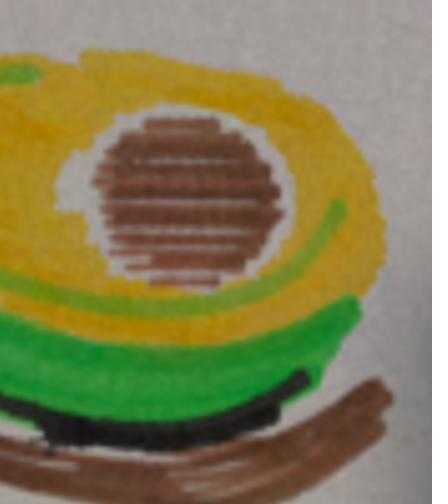

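>>> move(target=[[0,0,0,0,0,0,-0.479,0,0.504,0.696,-0.479,0,0.504,0.696,-0.479,0.2,0.504,0.696,-0.74,0.678,0.348,0.168,0.7,-0.9,-0.0765,0.425976,0.290643,0,0,0,-0.68,0,0.504,0.696,-0.66,0,0.504,0.696,-0.68,0.2,0.504,0.696,-0.74,0.678,-0.03,0.168,0.7,-0.95],[0,0,0,0,0,0,-0.479,0,0.504,0.696,-0.479,0,0.504,0.696,-0.479,0.2,0.504,0.696,-0.74,0.678,0.348,0.168,0.7,-0.9,-0.0845,0.425976,0.290643,0,0,0,-0.68,0,0.504,0.696,-0.66,0,0.504,0.696,-0.68,0.2,0.504,0.696,-0.74,0.678,-0.03,0.168,0.7,-0.95],[0,0,0,0,0,0,-0.479,0,0.504,0.696,-0.479,0,0.504,0.696,-0.479,0.2,0.504,0.696,-0.74,0.678,0.348,0.168,0.7,-0.9,-0.0845,0.441502,0.27129,0,0,0,-0.68,0,0.504,0.696,-0.66,0,0.504,0.696,-0.68,0.2,0.504,0.696,-0.74,0.678,-0.03,0.168,0.7,-0.95],[0,0,0,0,0,0,-0.479,0,0.504,0.696,-0.479,0,0.504,0.696,-0.479,0.2,0.504,0.696,-0.74,0.678,0.348,0.168,0.7,-0.9,-0.0845,0.455982,0.249849,0,0,0,-0.68,0,0.504,0.696,-0.66,0,0.504,0.696,-0.68,0.2,0.504,0.696,-0.74,0.678,-0.03,0.168,0.7,-0.95],[0,0,0,0,0,0,-0.479,0,0.504,0.696,-0.479,0,0.504,0.696,-0.479,0.2,0.504,0.696,-0.74,0.678,0.348,0.168,0.7,-0.9,-0.0845,0.467307,0.22736,0,0,0,-0.68,0,0.504,0.696,-0.66,0,0.504,0.696,-0.68,0.2,0.504,0.696,-0.74,0.678,-0.03,0.168,0.7,-0.95],[0,0,0,0,0,0,-0.479,0,0.504,0.696,-0.479,0,0.504,0.696,-0.479,0.2,0.504,0.696,-0.74,0.678,0.348,0.168,0.7,-0.9,-0.0845,0.470108,0.214271,0,0,0,-0.68,0,0.504,0.696,-0.66,0,0.504,0.696,-0.68,0.2,0.504,0.696,-0.74,0.678,-0.03,0.168,0.7,-0.95],[0,0,0,0,0,0,-0.479,0,0.504,0.696,-0.479,0,0.504,0.696,-0.479,0.2,0.504,0.696,-0.74,0.678,0.348,0.168,0.7,-0.9,-0.0845,0.470015,0.201955,0,0,0,-0.68,0,0.504,0.696,-0.66,0,0.504,0.696,-0.68,0.2,0.504,0.696,-0.74,0.678,-0.03,0.168,0.7,-0.95],[0,0,0,0,0,0,-0.479,0,0.504,0.696,-0.479,0,0.504,0.696,-0.479,0.2,0.504,0.696,-0.74,0.678,0.348,0.168,0.7,-0.9,-0.0845,0.465781,0.18647,0,0,0,-0.68,0,0.504,0.696,-0.66,0,0.504,0.696,-0.68,0.2,0.504,0.696,-0.74,0.678,-0.03,0.168,0.7,-0.95],[0,0,0,0,0,0,-0.479,0,0.504,0.696,-0.479,0,0.504,0.696,-0.479,0.2,0.504,0.696,-0.74,0.678,0.348,0.168,0.7,-0.9,-0.0845,0.456927,0.174232,0,0,0,-0.68,0,0.504,0.696,-0.66,0,0.504,0.696,-0.68,0.2,0.504,0.696,-0.74,0.678,-0.03,0.168,0.7,-0.95],[0,0,0,0,0,0,-0.479,0,0.504,0.696,-0.479,0,0.504,0.696,-0.479,0.2,0.504,0.696,-0.74,0.678,0.348,0.168,0.7,-0.9,-0.0845,0.448644,0.167895,0,0,0,-0.68,0,0.504,0.696,-0.66,0,0.504,0.696,-0.68,0.2,0.504,0.696,-0.74,0.678,-0.03,0.168,0.7,-0.95],[0,0,0,0,0,0,-0.479,0,0.504,0.696,-0.479,0,0.504,0.696,-0.479,0.2,0.504,0.696,-0.74,0.678,0.348,0.168,0.7,-0.9,-0.0845,0.439401,0.164307,0,0,0,-0.68,0,0.504,0.696,-0.66,0,0.504,0.696,-0.68,0.2,0.504,0.696,-0.74,0.678,-0.03,0.168,0.7,-0.95],[0,0,0,0,0,0,-0.479,0,0.504,0.696,-0.479,0,0.504,0.696,-0.479,0.2,0.504,0.696,-0.74,0.678,0.348,0.168,0.7,-0.9,-0.0845,0.428045,0.161759,0,0,0,-0.68,0,0.504,0.696,-0.66,0,0.504,0.696,-0.68,0.2,0.504,0.696,-0.74,0.678,-0.03,0.168,0.7,-0.95],[0,0,0,0,0,0,-0.479,0,0.504,0.696,-0.479,0,0.504,0.696,-0.479,0.2,0.504,0.696,-0.74,0.678,0.348,0.168,0.7,-0.9,-0.0845,0.415216,0.160913,0,0,0,-0.68,0,0.504,0.696,-0.66,0,0.504,0.696,-0.68,0.2,0.504,0.696,-0.74,0.678,-0.03,0.168,0.7,-0.95],[0,0,0,0,0,0,-0.479,0,0.504,0.696,-0.479,0,0.504,0.696,-0.479,0.2,0.504,0.696,-0.74,0.678,0.348,0.168,0.7,-0.9,-0.0845,0.403507,0.163095,0,0,0,-0.68,0,0.504,0.696,-0.66,0,0.504,0.696,-0.68,0.2,0.504,0.696,-0.74,0.678,-0.03,0.168,0.7,-0.95],[0,0,0,0,0,0,-0.479,0,0.504,0.696,-0.479,0,0.504,0.696,-0.479,0.2,0.504,0.696,-0.74,0.678,0.348,0.168,0.7,-0.9,-0.0765,0.403507,0.163095,0,0,0,-0.68,0,0.504,0.696,-0.66,0,0.504,0.696,-0.68,0.2,0.504,0.696,-0.74,0.678,-0.03,0.168,0.7,-0.95]], speed=[0.25,0.02,0.05,0.05,0.05,0.05,0.05,0.05,0.05,0.05,0.05,0.05,0.05,0.05,0.05], blend=[0,0,0.003,0.003,0.003,0.002,0.002,0.002,0.002,0.002,0.002,0.002,0.002,0,0])

>>> move(target=[0,0,0,0,0,0,-0.479,0,0.504,0.696,-0.479,0,0.504,0.696,-0.479,0.2,0.504,0.696,-0.74,0.678,0.348,0.168,0.7,-0.9,0.0765,-0.403507,-0.163095,0,0,0,-0.68,0,0.504,0.696,-0.66,0,0.504,0.696,-0.68,0.2,0.504,0.696,-0.74,0.678,-0.03,0.168,0.7,-0.95], speed=0.3, cameras=["cam_above"])

>>> zoom_image(camera="cam_above", region=[160, 250, 290, 345])

>>> zoom_image(camera="cam_above", region=[220, 260, 280, 330])

Scene clock: 8148.63 s.
left_arm: end_effector_position=(+0.5502, +0.3997, +0.3351) hand_goal=(-0.478, +0.000, +0.504, +0.696, -0.478, +0.000, +0.504, +0.696, -0.478, +0.200, +0.504, +0.696, -0.740, +0.678, +0.348, +0.168) hand_measured=(-0.480, +0.002, +0.504, +0.694, -0.474, +0.006, +0.504, +0.694, -0.486, +0.196, +0.502, +0.694, -0.740, +0.678, +0.344, +0.170) hand_current_ma=(-3, +7, -2, -6, +10, +19, +0, -6, -28, -13, -5, -8, -1, +0, -19, +6) hand_state=(goal, goal, goal, goal, goal, goal, goal, goal, goal, goal, goal, goal, goal, goal, goal, goal) hand_current_limit=0.70 hand_speed=-0.90 end_effector_quat_wxyz=(-0.167, +0.199, +0.740, -0.621) | right_arm: end_effector_position=(+0.5868, +0.0223, +0.0914) hand_goal=(-0.680, +0.000, +0.504, +0.696, -0.660, +0.000, +0.504, +0.696, -0.680, +0.200, +0.504, +0.696, -0.740, +0.678, -0.030, +0.168) hand_measured=(-0.616, -0.002, +0.540, +0.714, -0.618, +0.010, +0.518, +0.702, -0.642, +0.198, +0.520, +0.704, -0.734, +0.680, +0.134, +0.196) hand_current_ma=(+203, -1, +88, +32, +116, +14, +23, +7, +103, -1, +27, +10, +10, +1, +467, +93) hand_state=(blocked, goal, blocked, goal, blocked, goal, goal, goal, blocked, goal, goal, goal, goal, goal, blocked, blocked) hand_current_limit=0.70 hand_speed=-0.95 end_effector_quat_wxyz=(-0.354, +0.613, +0.353, +0.612)
Joint positions: left_arm=[3.679 -2.242 -0.776 -3.066 1.072 -0.097] | right_arm=[0.295 -1.032 2.015 -0.982 0.86 -1.57]
Joint torques (N m): left_arm=[-7.31 47.07 16.12 -0.95 1.23 0.18] | right_arm=[6.89 -46.27 -19.67 0.87 1.45 0.75]
Wrist force (N): left_arm=[0.3 2.1 -0.1] | right_arm=[-0.9 -0.2 -0.2]
Wrist torque (N m): left_arm=[0.35 -0.18 -0.24] | right_arm=[-0.08 0.12 0.19]
Wrist force, peak (N): left_arm=[0.3 2.2 -0.1] | right_arm=[2.4 -0.3 0.5]
Hand target: left_arm +0.5502, +0.3997, +0.3351; -0.167, +0.199, +0.740, -0.621 | right_arm +0.5868, +0.0223, +0.0914; -0.354, +0.613, +0.353, +0.612
Off the commanded pose: left_arm 0.000 m, 0 deg | right_arm 0.000 m, 0 deg.
move: done

Scene clock: 8150.20 s.
left_arm: end_effector_position=(+0.5502, +0.3997, +0.3351) hand_goal=(-0.478, +0.000, +0.504, +0.696, -0.478, +0.000, +0.504, +0.696, -0.478, +0.200, +0.504, +0.696, -0.740, +0.678, +0.348, +0.168) hand_measured=(-0.480, +0.002, +0.504, +0.694, -0.474, +0.006, +0.504, +0.694, -0.486, +0.196, +0.502, +0.694, -0.740, +0.678, +0.344, +0.170) hand_current_ma=(-3, +7, -2, -6, +10, +19, +0, -6, -28, -13, -5, -8, -1, +0, -19, +6) hand_state=(goal, goal, goal, goal, goal, goal, goal, goal, goal, goal, goal, goal, goal, goal, goal, goal) hand_current_limit=0.70 hand_speed=-0.90 end_effector_quat_wxyz=(-0.167, +0.199, +0.740, -0.621) | right_arm: end_effector_position=(+0.3283, +0.0588, +0.1375) hand_goal=(-0.680, +0.000, +0.504, +0.696, -0.660, +0.000, +0.504, +0.696, -0.680, +0.200, +0.504, +0.696, -0.740, +0.678, -0.030, +0.168) hand_measured=(-0.616, -0.002, +0.540, +0.714, -0.618, +0.010, +0.518, +0.702, -0.642, +0.200, +0.520, +0.704, -0.732, +0.680, +0.134, +0.196) hand_current_ma=(+203, -1, +88, +32, +116, +14, +23, +7, +103, -1, +27, +10, +10, +1, +468, +93) hand_state=(blocked, goal, blocked, goal, blocked, goal, goal, goal, blocked, goal, goal, goal, goal, goal, blocked, blocked) hand_current_limit=0.70 hand_speed=-0.95 end_effector_quat_wxyz=(-0.354, +0.613, +0.353, +0.612)
Joint positions: left_arm=[3.679 -2.242 -0.776 -3.066 1.072 -0.097] | right_arm=[0.765 -1.367 2.373 -1.006 1.33 -1.57]
Joint torques (N m): left_arm=[-7.25 47.13 15.38 -1.01 1.29 0.28] | right_arm=[6.98 -33.04 -19.19 1.17 1.09 -1.57]
Wrist force (N): left_arm=[0.3 1.7 0.0] | right_arm=[-1.0 0.1 -0.2]
Wrist torque (N m): left_arm=[0.31 -0.18 -0.24] | right_arm=[-0.05 0.12 0.19]
Wrist force, peak (N): left_arm=[0.6 2.1 0.0] | right_arm=[-0.8 -1.7 -0.7]
Hand target: left_arm +0.5502, +0.3997, +0.3351; -0.167, +0.199, +0.740, -0.621 | right_arm +0.3283, +0.0588, +0.1375; -0.354, +0.613, +0.353, +0.612
Off the commanded pose: left_arm 0.000 m, 0 deg | right_arm 0.000 m, 0 deg.
move: done
Images, in order (width x height): cam_above 504x504.

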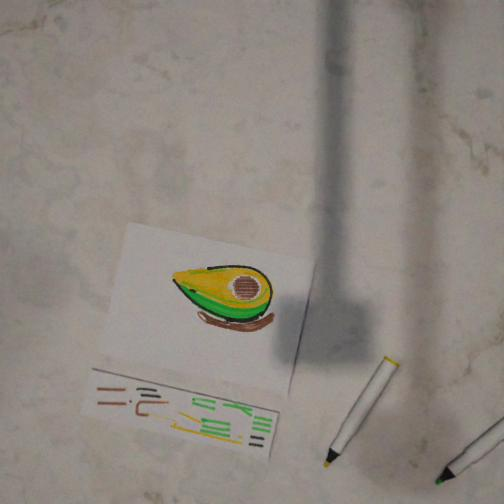

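Scaled by 3.877 from the camera's 504x504 image, which has a finer 720x720 frame.

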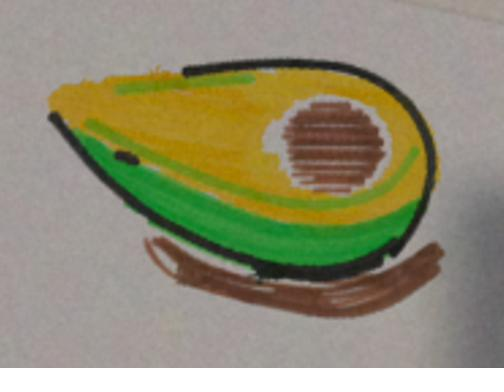

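Scaled by 7.200 from the camera's 504x504 image, which has a finer 720x720 frame.

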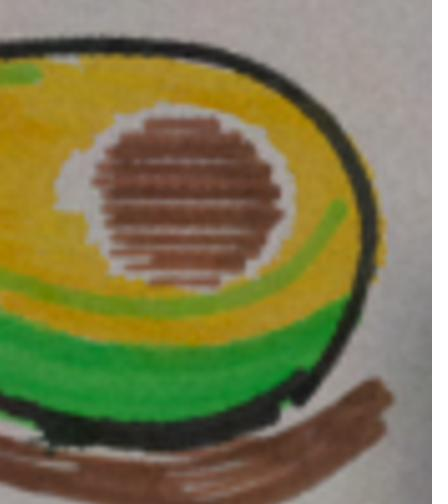

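>>> move(target=[[0,0,0,0,0,0,-0.479,0,0.504,0.696,-0.479,0,0.504,0.696,-0.479,0.2,0.504,0.696,-0.74,0.678,0.348,0.168,0.7,-0.9,-0.0765,0.40447,0.32205,0,0,0,-0.68,0,0.504,0.696,-0.66,0,0.504,0.696,-0.68,0.2,0.504,0.696,-0.74,0.678,-0.03,0.168,0.7,-0.95],[0,0,0,0,0,0,-0.479,0,0.504,0.696,-0.479,0,0.504,0.696,-0.479,0.2,0.504,0.696,-0.74,0.678,0.348,0.168,0.7,-0.9,-0.0845,0.40447,0.32205,0,0,0,-0.68,0,0.504,0.696,-0.66,0,0.504,0.696,-0.68,0.2,0.504,0.696,-0.74,0.678,-0.03,0.168,0.7,-0.95],[0,0,0,0,0,0,-0.479,0,0.504,0.696,-0.479,0,0.504,0.696,-0.479,0.2,0.504,0.696,-0.74,0.678,0.348,0.168,0.7,-0.9,-0.0845,0.39775,0.33122,0,0,0,-0.68,0,0.504,0.696,-0.66,0,0.504,0.696,-0.68,0.2,0.504,0.696,-0.74,0.678,-0.03,0.168,0.7,-0.95],[0,0,0,0,0,0,-0.479,0,0.504,0.696,-0.479,0,0.504,0.696,-0.479,0.2,0.504,0.696,-0.74,0.678,0.348,0.168,0.7,-0.9,-0.0845,0.39172,0.33712,0,0,0,-0.68,0,0.504,0.696,-0.66,0,0.504,0.696,-0.68,0.2,0.504,0.696,-0.74,0.678,-0.03,0.168,0.7,-0.95],[0,0,0,0,0,0,-0.479,0,0.504,0.696,-0.479,0,0.504,0.696,-0.479,0.2,0.504,0.696,-0.74,0.678,0.348,0.168,0.7,-0.9,-0.0845,0.38508,0.33974,0,0,0,-0.68,0,0.504,0.696,-0.66,0,0.504,0.696,-0.68,0.2,0.504,0.696,-0.74,0.678,-0.03,0.168,0.7,-0.95],[0,0,0,0,0,0,-0.479,0,0.504,0.696,-0.479,0,0.504,0.696,-0.479,0.2,0.504,0.696,-0.74,0.678,0.348,0.168,0.7,-0.9,-0.0845,0.38072,0.33961,0,0,0,-0.68,0,0.504,0.696,-0.66,0,0.504,0.696,-0.68,0.2,0.504,0.696,-0.74,0.678,-0.03,0.168,0.7,-0.95],[0,0,0,0,0,0,-0.479,0,0.504,0.696,-0.479,0,0.504,0.696,-0.479,0.2,0.504,0.696,-0.74,0.678,0.348,0.168,0.7,-0.9,-0.0845,0.37499,0.33333,0,0,0,-0.68,0,0.504,0.696,-0.66,0,0.504,0.696,-0.68,0.2,0.504,0.696,-0.74,0.678,-0.03,0.168,0.7,-0.95],[0,0,0,0,0,0,-0.479,0,0.504,0.696,-0.479,0,0.504,0.696,-0.479,0.2,0.504,0.696,-0.74,0.678,0.348,0.168,0.7,-0.9,-0.0765,0.37499,0.33333,0,0,0,-0.68,0,0.504,0.696,-0.66,0,0.504,0.696,-0.68,0.2,0.504,0.696,-0.74,0.678,-0.03,0.168,0.7,-0.95],[0,0,0,0,0,0,-0.479,0,0.504,0.696,-0.479,0,0.504,0.696,-0.479,0.2,0.504,0.696,-0.74,0.678,0.348,0.168,0.7,-0.9,0,0,0,0,0,0,-0.68,0,0.504,0.696,-0.66,0,0.504,0.696,-0.68,0.2,0.504,0.696,-0.74,0.678,-0.03,0.168,0.7,-0.95]], speed=[0.25,0.02,0.05,0.05,0.05,0.05,0.05,0.05,0.3], blend=[0,0,0.002,0.002,0.002,0.002,0,0.002,0], cameras=["cam_above"])

>>> zoom_image(camera="cam_above", region=[160, 240, 280, 330])

Scene clock: 8212.27 s.
left_arm: end_effector_position=(+0.5502, +0.3997, +0.3351) hand_goal=(-0.478, +0.000, +0.504, +0.696, -0.478, +0.000, +0.504, +0.696, -0.478, +0.200, +0.504, +0.696, -0.740, +0.678, +0.348, +0.168) hand_measured=(-0.480, +0.002, +0.504, +0.694, -0.474, +0.006, +0.504, +0.694, -0.486, +0.196, +0.502, +0.694, -0.740, +0.678, +0.344, +0.170) hand_current_ma=(-3, +7, -2, -6, +10, +19, +0, -6, -28, -13, -5, -8, -1, +0, -19, +6) hand_state=(goal, goal, goal, goal, goal, goal, goal, goal, goal, goal, goal, goal, goal, goal, goal, goal) hand_current_limit=0.70 hand_speed=-0.90 end_effector_quat_wxyz=(-0.167, +0.199, +0.740, -0.621) | right_arm: end_effector_position=(+0.3283, +0.0588, +0.1375) hand_goal=(-0.680, +0.000, +0.504, +0.696, -0.660, +0.000, +0.504, +0.696, -0.680, +0.200, +0.504, +0.696, -0.740, +0.678, -0.030, +0.168) hand_measured=(-0.618, +0.004, +0.540, +0.714, -0.618, +0.010, +0.518, +0.702, -0.642, +0.198, +0.520, +0.704, -0.734, +0.680, +0.132, +0.198) hand_current_ma=(+188, +3, +88, +32, +113, +13, +23, +7, +103, -2, +28, +10, +9, +1, +467, +96) hand_state=(blocked, goal, blocked, goal, blocked, goal, goal, goal, blocked, goal, goal, goal, goal, goal, blocked, blocked) hand_current_limit=0.70 hand_speed=-0.95 end_effector_quat_wxyz=(-0.354, +0.613, +0.353, +0.612)
Joint positions: left_arm=[3.679 -2.242 -0.776 -3.066 1.072 -0.097] | right_arm=[0.765 -1.366 2.373 -1.006 1.33 -1.57]
Joint torques (N m): left_arm=[-7.99 46.71 14.79 -0.78 1.15 0.1] | right_arm=[8.57 -32.31 -5.72 1.13 1.7 1.59]
Wrist force (N): left_arm=[0.4 2.0 -0.2] | right_arm=[-0.8 -0.2 -0.2]
Wrist torque (N m): left_arm=[0.34 -0.19 -0.23] | right_arm=[-0.08 0.10 0.22]
Wrist force, peak (N): left_arm=[0.3 2.2 0.0] | right_arm=[2.4 0.0 -0.5]
Hand target: left_arm +0.5502, +0.3997, +0.3351; -0.167, +0.199, +0.740, -0.621 | right_arm +0.3283, +0.0588, +0.1375; -0.354, +0.613, +0.353, +0.612
Off the commanded pose: left_arm 0.000 m, 0 deg | right_arm 0.000 m, 0 deg.
move: done; blend cut to 0.0013 m at target 5, 0.0013 m at target 6
Images, in order (width x height): cam_above 504x504.

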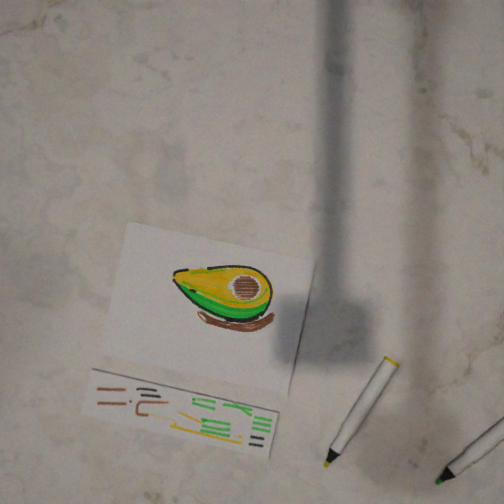

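Scaled by 4.200 from the camera's 504x504 image, which has a finer 720x720 frame.

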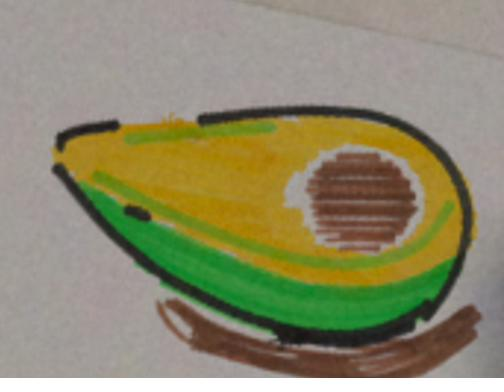

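>>> move(target=[[0,0,0,0,0,0,-0.479,0,0.504,0.696,-0.479,0,0.504,0.696,-0.479,0.2,0.504,0.696,-0.74,0.678,0.348,0.168,0.7,-0.9,-0.0765,0.38680,0.33987,0,0,0,-0.68,0,0.504,0.696,-0.66,0,0.504,0.696,-0.68,0.2,0.504,0.696,-0.74,0.678,-0.03,0.168,0.7,-0.95],[0,0,0,0,0,0,-0.479,0,0.504,0.696,-0.479,0,0.504,0.696,-0.479,0.2,0.504,0.696,-0.74,0.678,0.348,0.168,0.7,-0.9,-0.0849,0.38680,0.33987,0,0,0,-0.68,0,0.504,0.696,-0.66,0,0.504,0.696,-0.68,0.2,0.504,0.696,-0.74,0.678,-0.03,0.168,0.7,-0.95],[0,0,0,0,0,0,-0.479,0,0.504,0.696,-0.479,0,0.504,0.696,-0.479,0.2,0.504,0.696,-0.74,0.678,0.348,0.168,0.7,-0.9,-0.0849,0.38058,0.34000,0,0,0,-0.68,0,0.504,0.696,-0.66,0,0.504,0.696,-0.68,0.2,0.504,0.696,-0.74,0.678,-0.03,0.168,0.7,-0.95],[0,0,0,0,0,0,-0.479,0,0.504,0.696,-0.479,0,0.504,0.696,-0.479,0.2,0.504,0.696,-0.74,0.678,0.348,0.168,0.7,-0.9,-0.0849,0.37471,0.33411,0,0,0,-0.68,0,0.504,0.696,-0.66,0,0.504,0.696,-0.68,0.2,0.504,0.696,-0.74,0.678,-0.03,0.168,0.7,-0.95],[0,0,0,0,0,0,-0.479,0,0.504,0.696,-0.479,0,0.504,0.696,-0.479,0.2,0.504,0.696,-0.74,0.678,0.348,0.168,0.7,-0.9,-0.0849,0.37317,0.33097,0,0,0,-0.68,0,0.504,0.696,-0.66,0,0.504,0.696,-0.68,0.2,0.504,0.696,-0.74,0.678,-0.03,0.168,0.7,-0.95],[0,0,0,0,0,0,-0.479,0,0.504,0.696,-0.479,0,0.504,0.696,-0.479,0.2,0.504,0.696,-0.74,0.678,0.348,0.168,0.7,-0.9,-0.0765,0.37317,0.33097,0,0,0,-0.68,0,0.504,0.696,-0.66,0,0.504,0.696,-0.68,0.2,0.504,0.696,-0.74,0.678,-0.03,0.168,0.7,-0.95],[0,0,0,0,0,0,-0.479,0,0.504,0.696,-0.479,0,0.504,0.696,-0.479,0.2,0.504,0.696,-0.74,0.678,0.348,0.168,0.7,-0.9,-0.0765,0.37802,0.32468,0,0,0,-0.68,0,0.504,0.696,-0.66,0,0.504,0.696,-0.68,0.2,0.504,0.696,-0.74,0.678,-0.03,0.168,0.7,-0.95],[0,0,0,0,0,0,-0.479,0,0.504,0.696,-0.479,0,0.504,0.696,-0.479,0.2,0.504,0.696,-0.74,0.678,0.348,0.168,0.7,-0.9,-0.0847,0.37802,0.32468,0,0,0,-0.68,0,0.504,0.696,-0.66,0,0.504,0.696,-0.68,0.2,0.504,0.696,-0.74,0.678,-0.03,0.168,0.7,-0.95],[0,0,0,0,0,0,-0.479,0,0.504,0.696,-0.479,0,0.504,0.696,-0.479,0.2,0.504,0.696,-0.74,0.678,0.348,0.168,0.7,-0.9,-0.0847,0.37741,0.31131,0,0,0,-0.68,0,0.504,0.696,-0.66,0,0.504,0.696,-0.68,0.2,0.504,0.696,-0.74,0.678,-0.03,0.168,0.7,-0.95],[0,0,0,0,0,0,-0.479,0,0.504,0.696,-0.479,0,0.504,0.696,-0.479,0.2,0.504,0.696,-0.74,0.678,0.348,0.168,0.7,-0.9,-0.0847,0.37681,0.29794,0,0,0,-0.68,0,0.504,0.696,-0.66,0,0.504,0.696,-0.68,0.2,0.504,0.696,-0.74,0.678,-0.03,0.168,0.7,-0.95],[0,0,0,0,0,0,-0.479,0,0.504,0.696,-0.479,0,0.504,0.696,-0.479,0.2,0.504,0.696,-0.74,0.678,0.348,0.168,0.7,-0.9,-0.0847,0.37839,0.28090,0,0,0,-0.68,0,0.504,0.696,-0.66,0,0.504,0.696,-0.68,0.2,0.504,0.696,-0.74,0.678,-0.03,0.168,0.7,-0.95],[0,0,0,0,0,0,-0.479,0,0.504,0.696,-0.479,0,0.504,0.696,-0.479,0.2,0.504,0.696,-0.74,0.678,0.348,0.168,0.7,-0.9,-0.0847,0.38044,0.26752,0,0,0,-0.68,0,0.504,0.696,-0.66,0,0.504,0.696,-0.68,0.2,0.504,0.696,-0.74,0.678,-0.03,0.168,0.7,-0.95],[0,0,0,0,0,0,-0.479,0,0.504,0.696,-0.479,0,0.504,0.696,-0.479,0.2,0.504,0.696,-0.74,0.678,0.348,0.168,0.7,-0.9,-0.0765,0.38044,0.26752,0,0,0,-0.68,0,0.504,0.696,-0.66,0,0.504,0.696,-0.68,0.2,0.504,0.696,-0.74,0.678,-0.03,0.168,0.7,-0.95],[0,0,0,0,0,0,-0.479,0,0.504,0.696,-0.479,0,0.504,0.696,-0.479,0.2,0.504,0.696,-0.74,0.678,0.348,0.168,0.7,-0.9,0,0,0,0,0,0,-0.68,0,0.504,0.696,-0.66,0,0.504,0.696,-0.68,0.2,0.504,0.696,-0.74,0.678,-0.03,0.168,0.7,-0.95]], speed=[0.25,0.02,0.05,0.05,0.05,0.05,0.05,0.02,0.05,0.05,0.05,0.05,0.05,0.3], blend=[0,0,0.001,0.001,0,0,0,0,0.002,0.002,0.002,0,0.002,0], cameras=["cam_above"])

>>> zoom_image(camera="cam_above", region=[160, 240, 280, 330])

Scene clock: 8276.13 s.
left_arm: end_effector_position=(+0.5502, +0.3997, +0.3351) hand_goal=(-0.478, +0.000, +0.504, +0.696, -0.478, +0.000, +0.504, +0.696, -0.478, +0.200, +0.504, +0.696, -0.740, +0.678, +0.348, +0.168) hand_measured=(-0.480, +0.002, +0.504, +0.694, -0.474, +0.006, +0.504, +0.694, -0.486, +0.196, +0.502, +0.694, -0.740, +0.678, +0.344, +0.170) hand_current_ma=(-3, +7, -2, -6, +10, +19, +0, -6, -28, -13, -5, -8, -1, +0, -19, +6) hand_state=(goal, goal, goal, goal, goal, goal, goal, goal, goal, goal, goal, goal, goal, goal, goal, goal) hand_current_limit=0.70 hand_speed=-0.90 end_effector_quat_wxyz=(-0.167, +0.199, +0.740, -0.621) | right_arm: end_effector_position=(+0.3283, +0.0588, +0.1375) hand_goal=(-0.680, +0.000, +0.504, +0.696, -0.660, +0.000, +0.504, +0.696, -0.680, +0.200, +0.504, +0.696, -0.740, +0.678, -0.030, +0.168) hand_measured=(-0.622, +0.004, +0.540, +0.714, -0.618, +0.010, +0.518, +0.702, -0.642, +0.198, +0.520, +0.704, -0.732, +0.680, +0.128, +0.198) hand_current_ma=(+176, +4, +88, +32, +112, +13, +24, +7, +103, -2, +28, +10, +11, +1, +468, +96) hand_state=(blocked, goal, blocked, goal, blocked, goal, goal, goal, blocked, goal, goal, goal, goal, goal, blocked, blocked) hand_current_limit=0.70 hand_speed=-0.95 end_effector_quat_wxyz=(-0.354, +0.613, +0.353, +0.612)
Joint positions: left_arm=[3.679 -2.242 -0.776 -3.066 1.072 -0.097] | right_arm=[0.765 -1.366 2.373 -1.006 1.33 -1.57]
Joint torques (N m): left_arm=[-9.43 46.98 14.31 -0.58 1.08 0.02] | right_arm=[6.39 -32.57 -4.75 1.2 1.48 0.08]
Wrist force (N): left_arm=[0.3 1.8 -0.1] | right_arm=[-0.9 0.2 -0.1]
Wrist torque (N m): left_arm=[0.32 -0.18 -0.23] | right_arm=[-0.04 0.12 0.22]
Wrist force, peak (N): left_arm=[0.6 2.3 -0.1] | right_arm=[-0.7 -1.8 -1.2]
Hand target: left_arm +0.5502, +0.3997, +0.3351; -0.167, +0.199, +0.740, -0.621 | right_arm +0.3283, +0.0588, +0.1375; -0.354, +0.613, +0.353, +0.612
Off the commanded pose: left_arm 0.000 m, 0 deg | right_arm 0.000 m, 0 deg.
move: done
Images, in order (width x height): cam_above 504x504.

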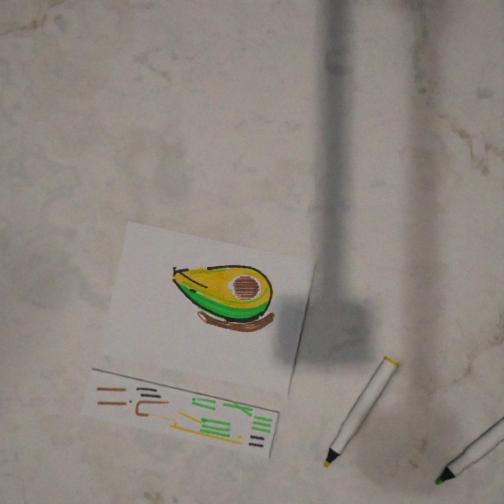

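Scaled by 4.200 from the camera's 504x504 image, which has a finer 720x720 frame.

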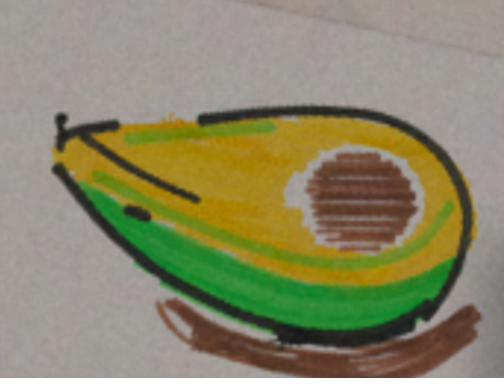

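>>> execute_actions(actions=[], cameras=["cam_high", "cam_right_wrist", "cam_low"])

Scene clock: 8311.13 s.
left_arm: end_effector_position=(+0.5502, +0.3997, +0.3351) hand_goal=(-0.478, +0.000, +0.504, +0.696, -0.478, +0.000, +0.504, +0.696, -0.478, +0.200, +0.504, +0.696, -0.740, +0.678, +0.348, +0.168) hand_measured=(-0.480, +0.002, +0.504, +0.694, -0.474, +0.006, +0.504, +0.694, -0.486, +0.196, +0.502, +0.694, -0.740, +0.678, +0.344, +0.170) hand_current_ma=(-3, +7, -2, -6, +10, +19, +0, -6, -28, -13, -5, -8, -1, +0, -19, +6) hand_state=(goal, goal, goal, goal, goal, goal, goal, goal, goal, goal, goal, goal, goal, goal, goal, goal) hand_current_limit=0.70 hand_speed=-0.90 end_effector_quat_wxyz=(-0.167, +0.199, +0.740, -0.621) | right_arm: end_effector_position=(+0.3283, +0.0588, +0.1375) hand_goal=(-0.680, +0.000, +0.504, +0.696, -0.660, +0.000, +0.504, +0.696, -0.680, +0.200, +0.504, +0.696, -0.740, +0.678, -0.030, +0.168) hand_measured=(-0.622, +0.004, +0.540, +0.714, -0.618, +0.010, +0.518, +0.702, -0.642, +0.198, +0.520, +0.704, -0.732, +0.680, +0.128, +0.198) hand_current_ma=(+176, +4, +88, +32, +112, +13, +24, +7, +103, -2, +28, +10, +11, +1, +468, +96) hand_state=(blocked, goal, blocked, goal, blocked, goal, goal, goal, blocked, goal, goal, goal, goal, goal, blocked, blocked) hand_current_limit=0.70 hand_speed=-0.95 end_effector_quat_wxyz=(-0.354, +0.613, +0.353, +0.612)
Joint positions: left_arm=[3.679 -2.242 -0.776 -3.066 1.072 -0.097] | right_arm=[0.765 -1.367 2.373 -1.006 1.33 -1.57]
Joint velocities: within noise
Joint torques (N m): left_arm=[-9.6 47.04 14.45 -0.61 1.16 -0.03] | right_arm=[7.32 -32.84 -5.22 1.07 1.54 -0.81]
Motor temperatures (°C): left_arm=[29 33 29 35 38 38] | right_arm=[30 31 29 33 38 37]
Wrist force (N): left_arm=[0.2 1.8 0.0] | right_arm=[-0.6 -0.1 -0.1]
Wrist torque (N m): left_arm=[0.31 -0.16 -0.25] | right_arm=[-0.08 0.08 0.23]
Wrist force, peak (N): left_arm=[0.3 2.2 0.0] | right_arm=[-1.3 0.0 -0.1]
Hand target: left_arm +0.5502, +0.3997, +0.3351; -0.167, +0.199, +0.740, -0.621 | right_arm +0.3283, +0.0588, +0.1375; -0.354, +0.613, +0.353, +0.612
Off the commanded pose: left_arm 0.000 m, 0 deg | right_arm 0.000 m, 0 deg.
Images, in order (width x height): cam_high 504x504, cam_low 504x504, cam_right_wrist 672x504.

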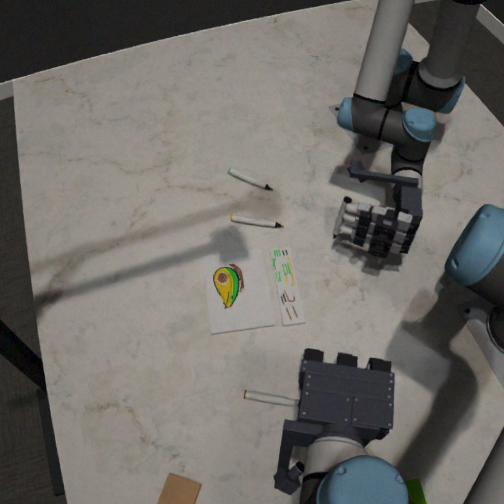

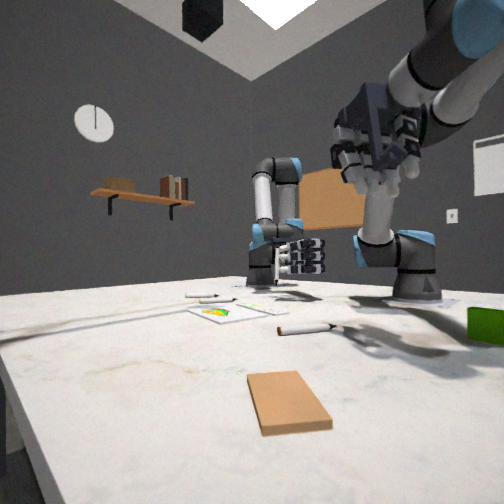

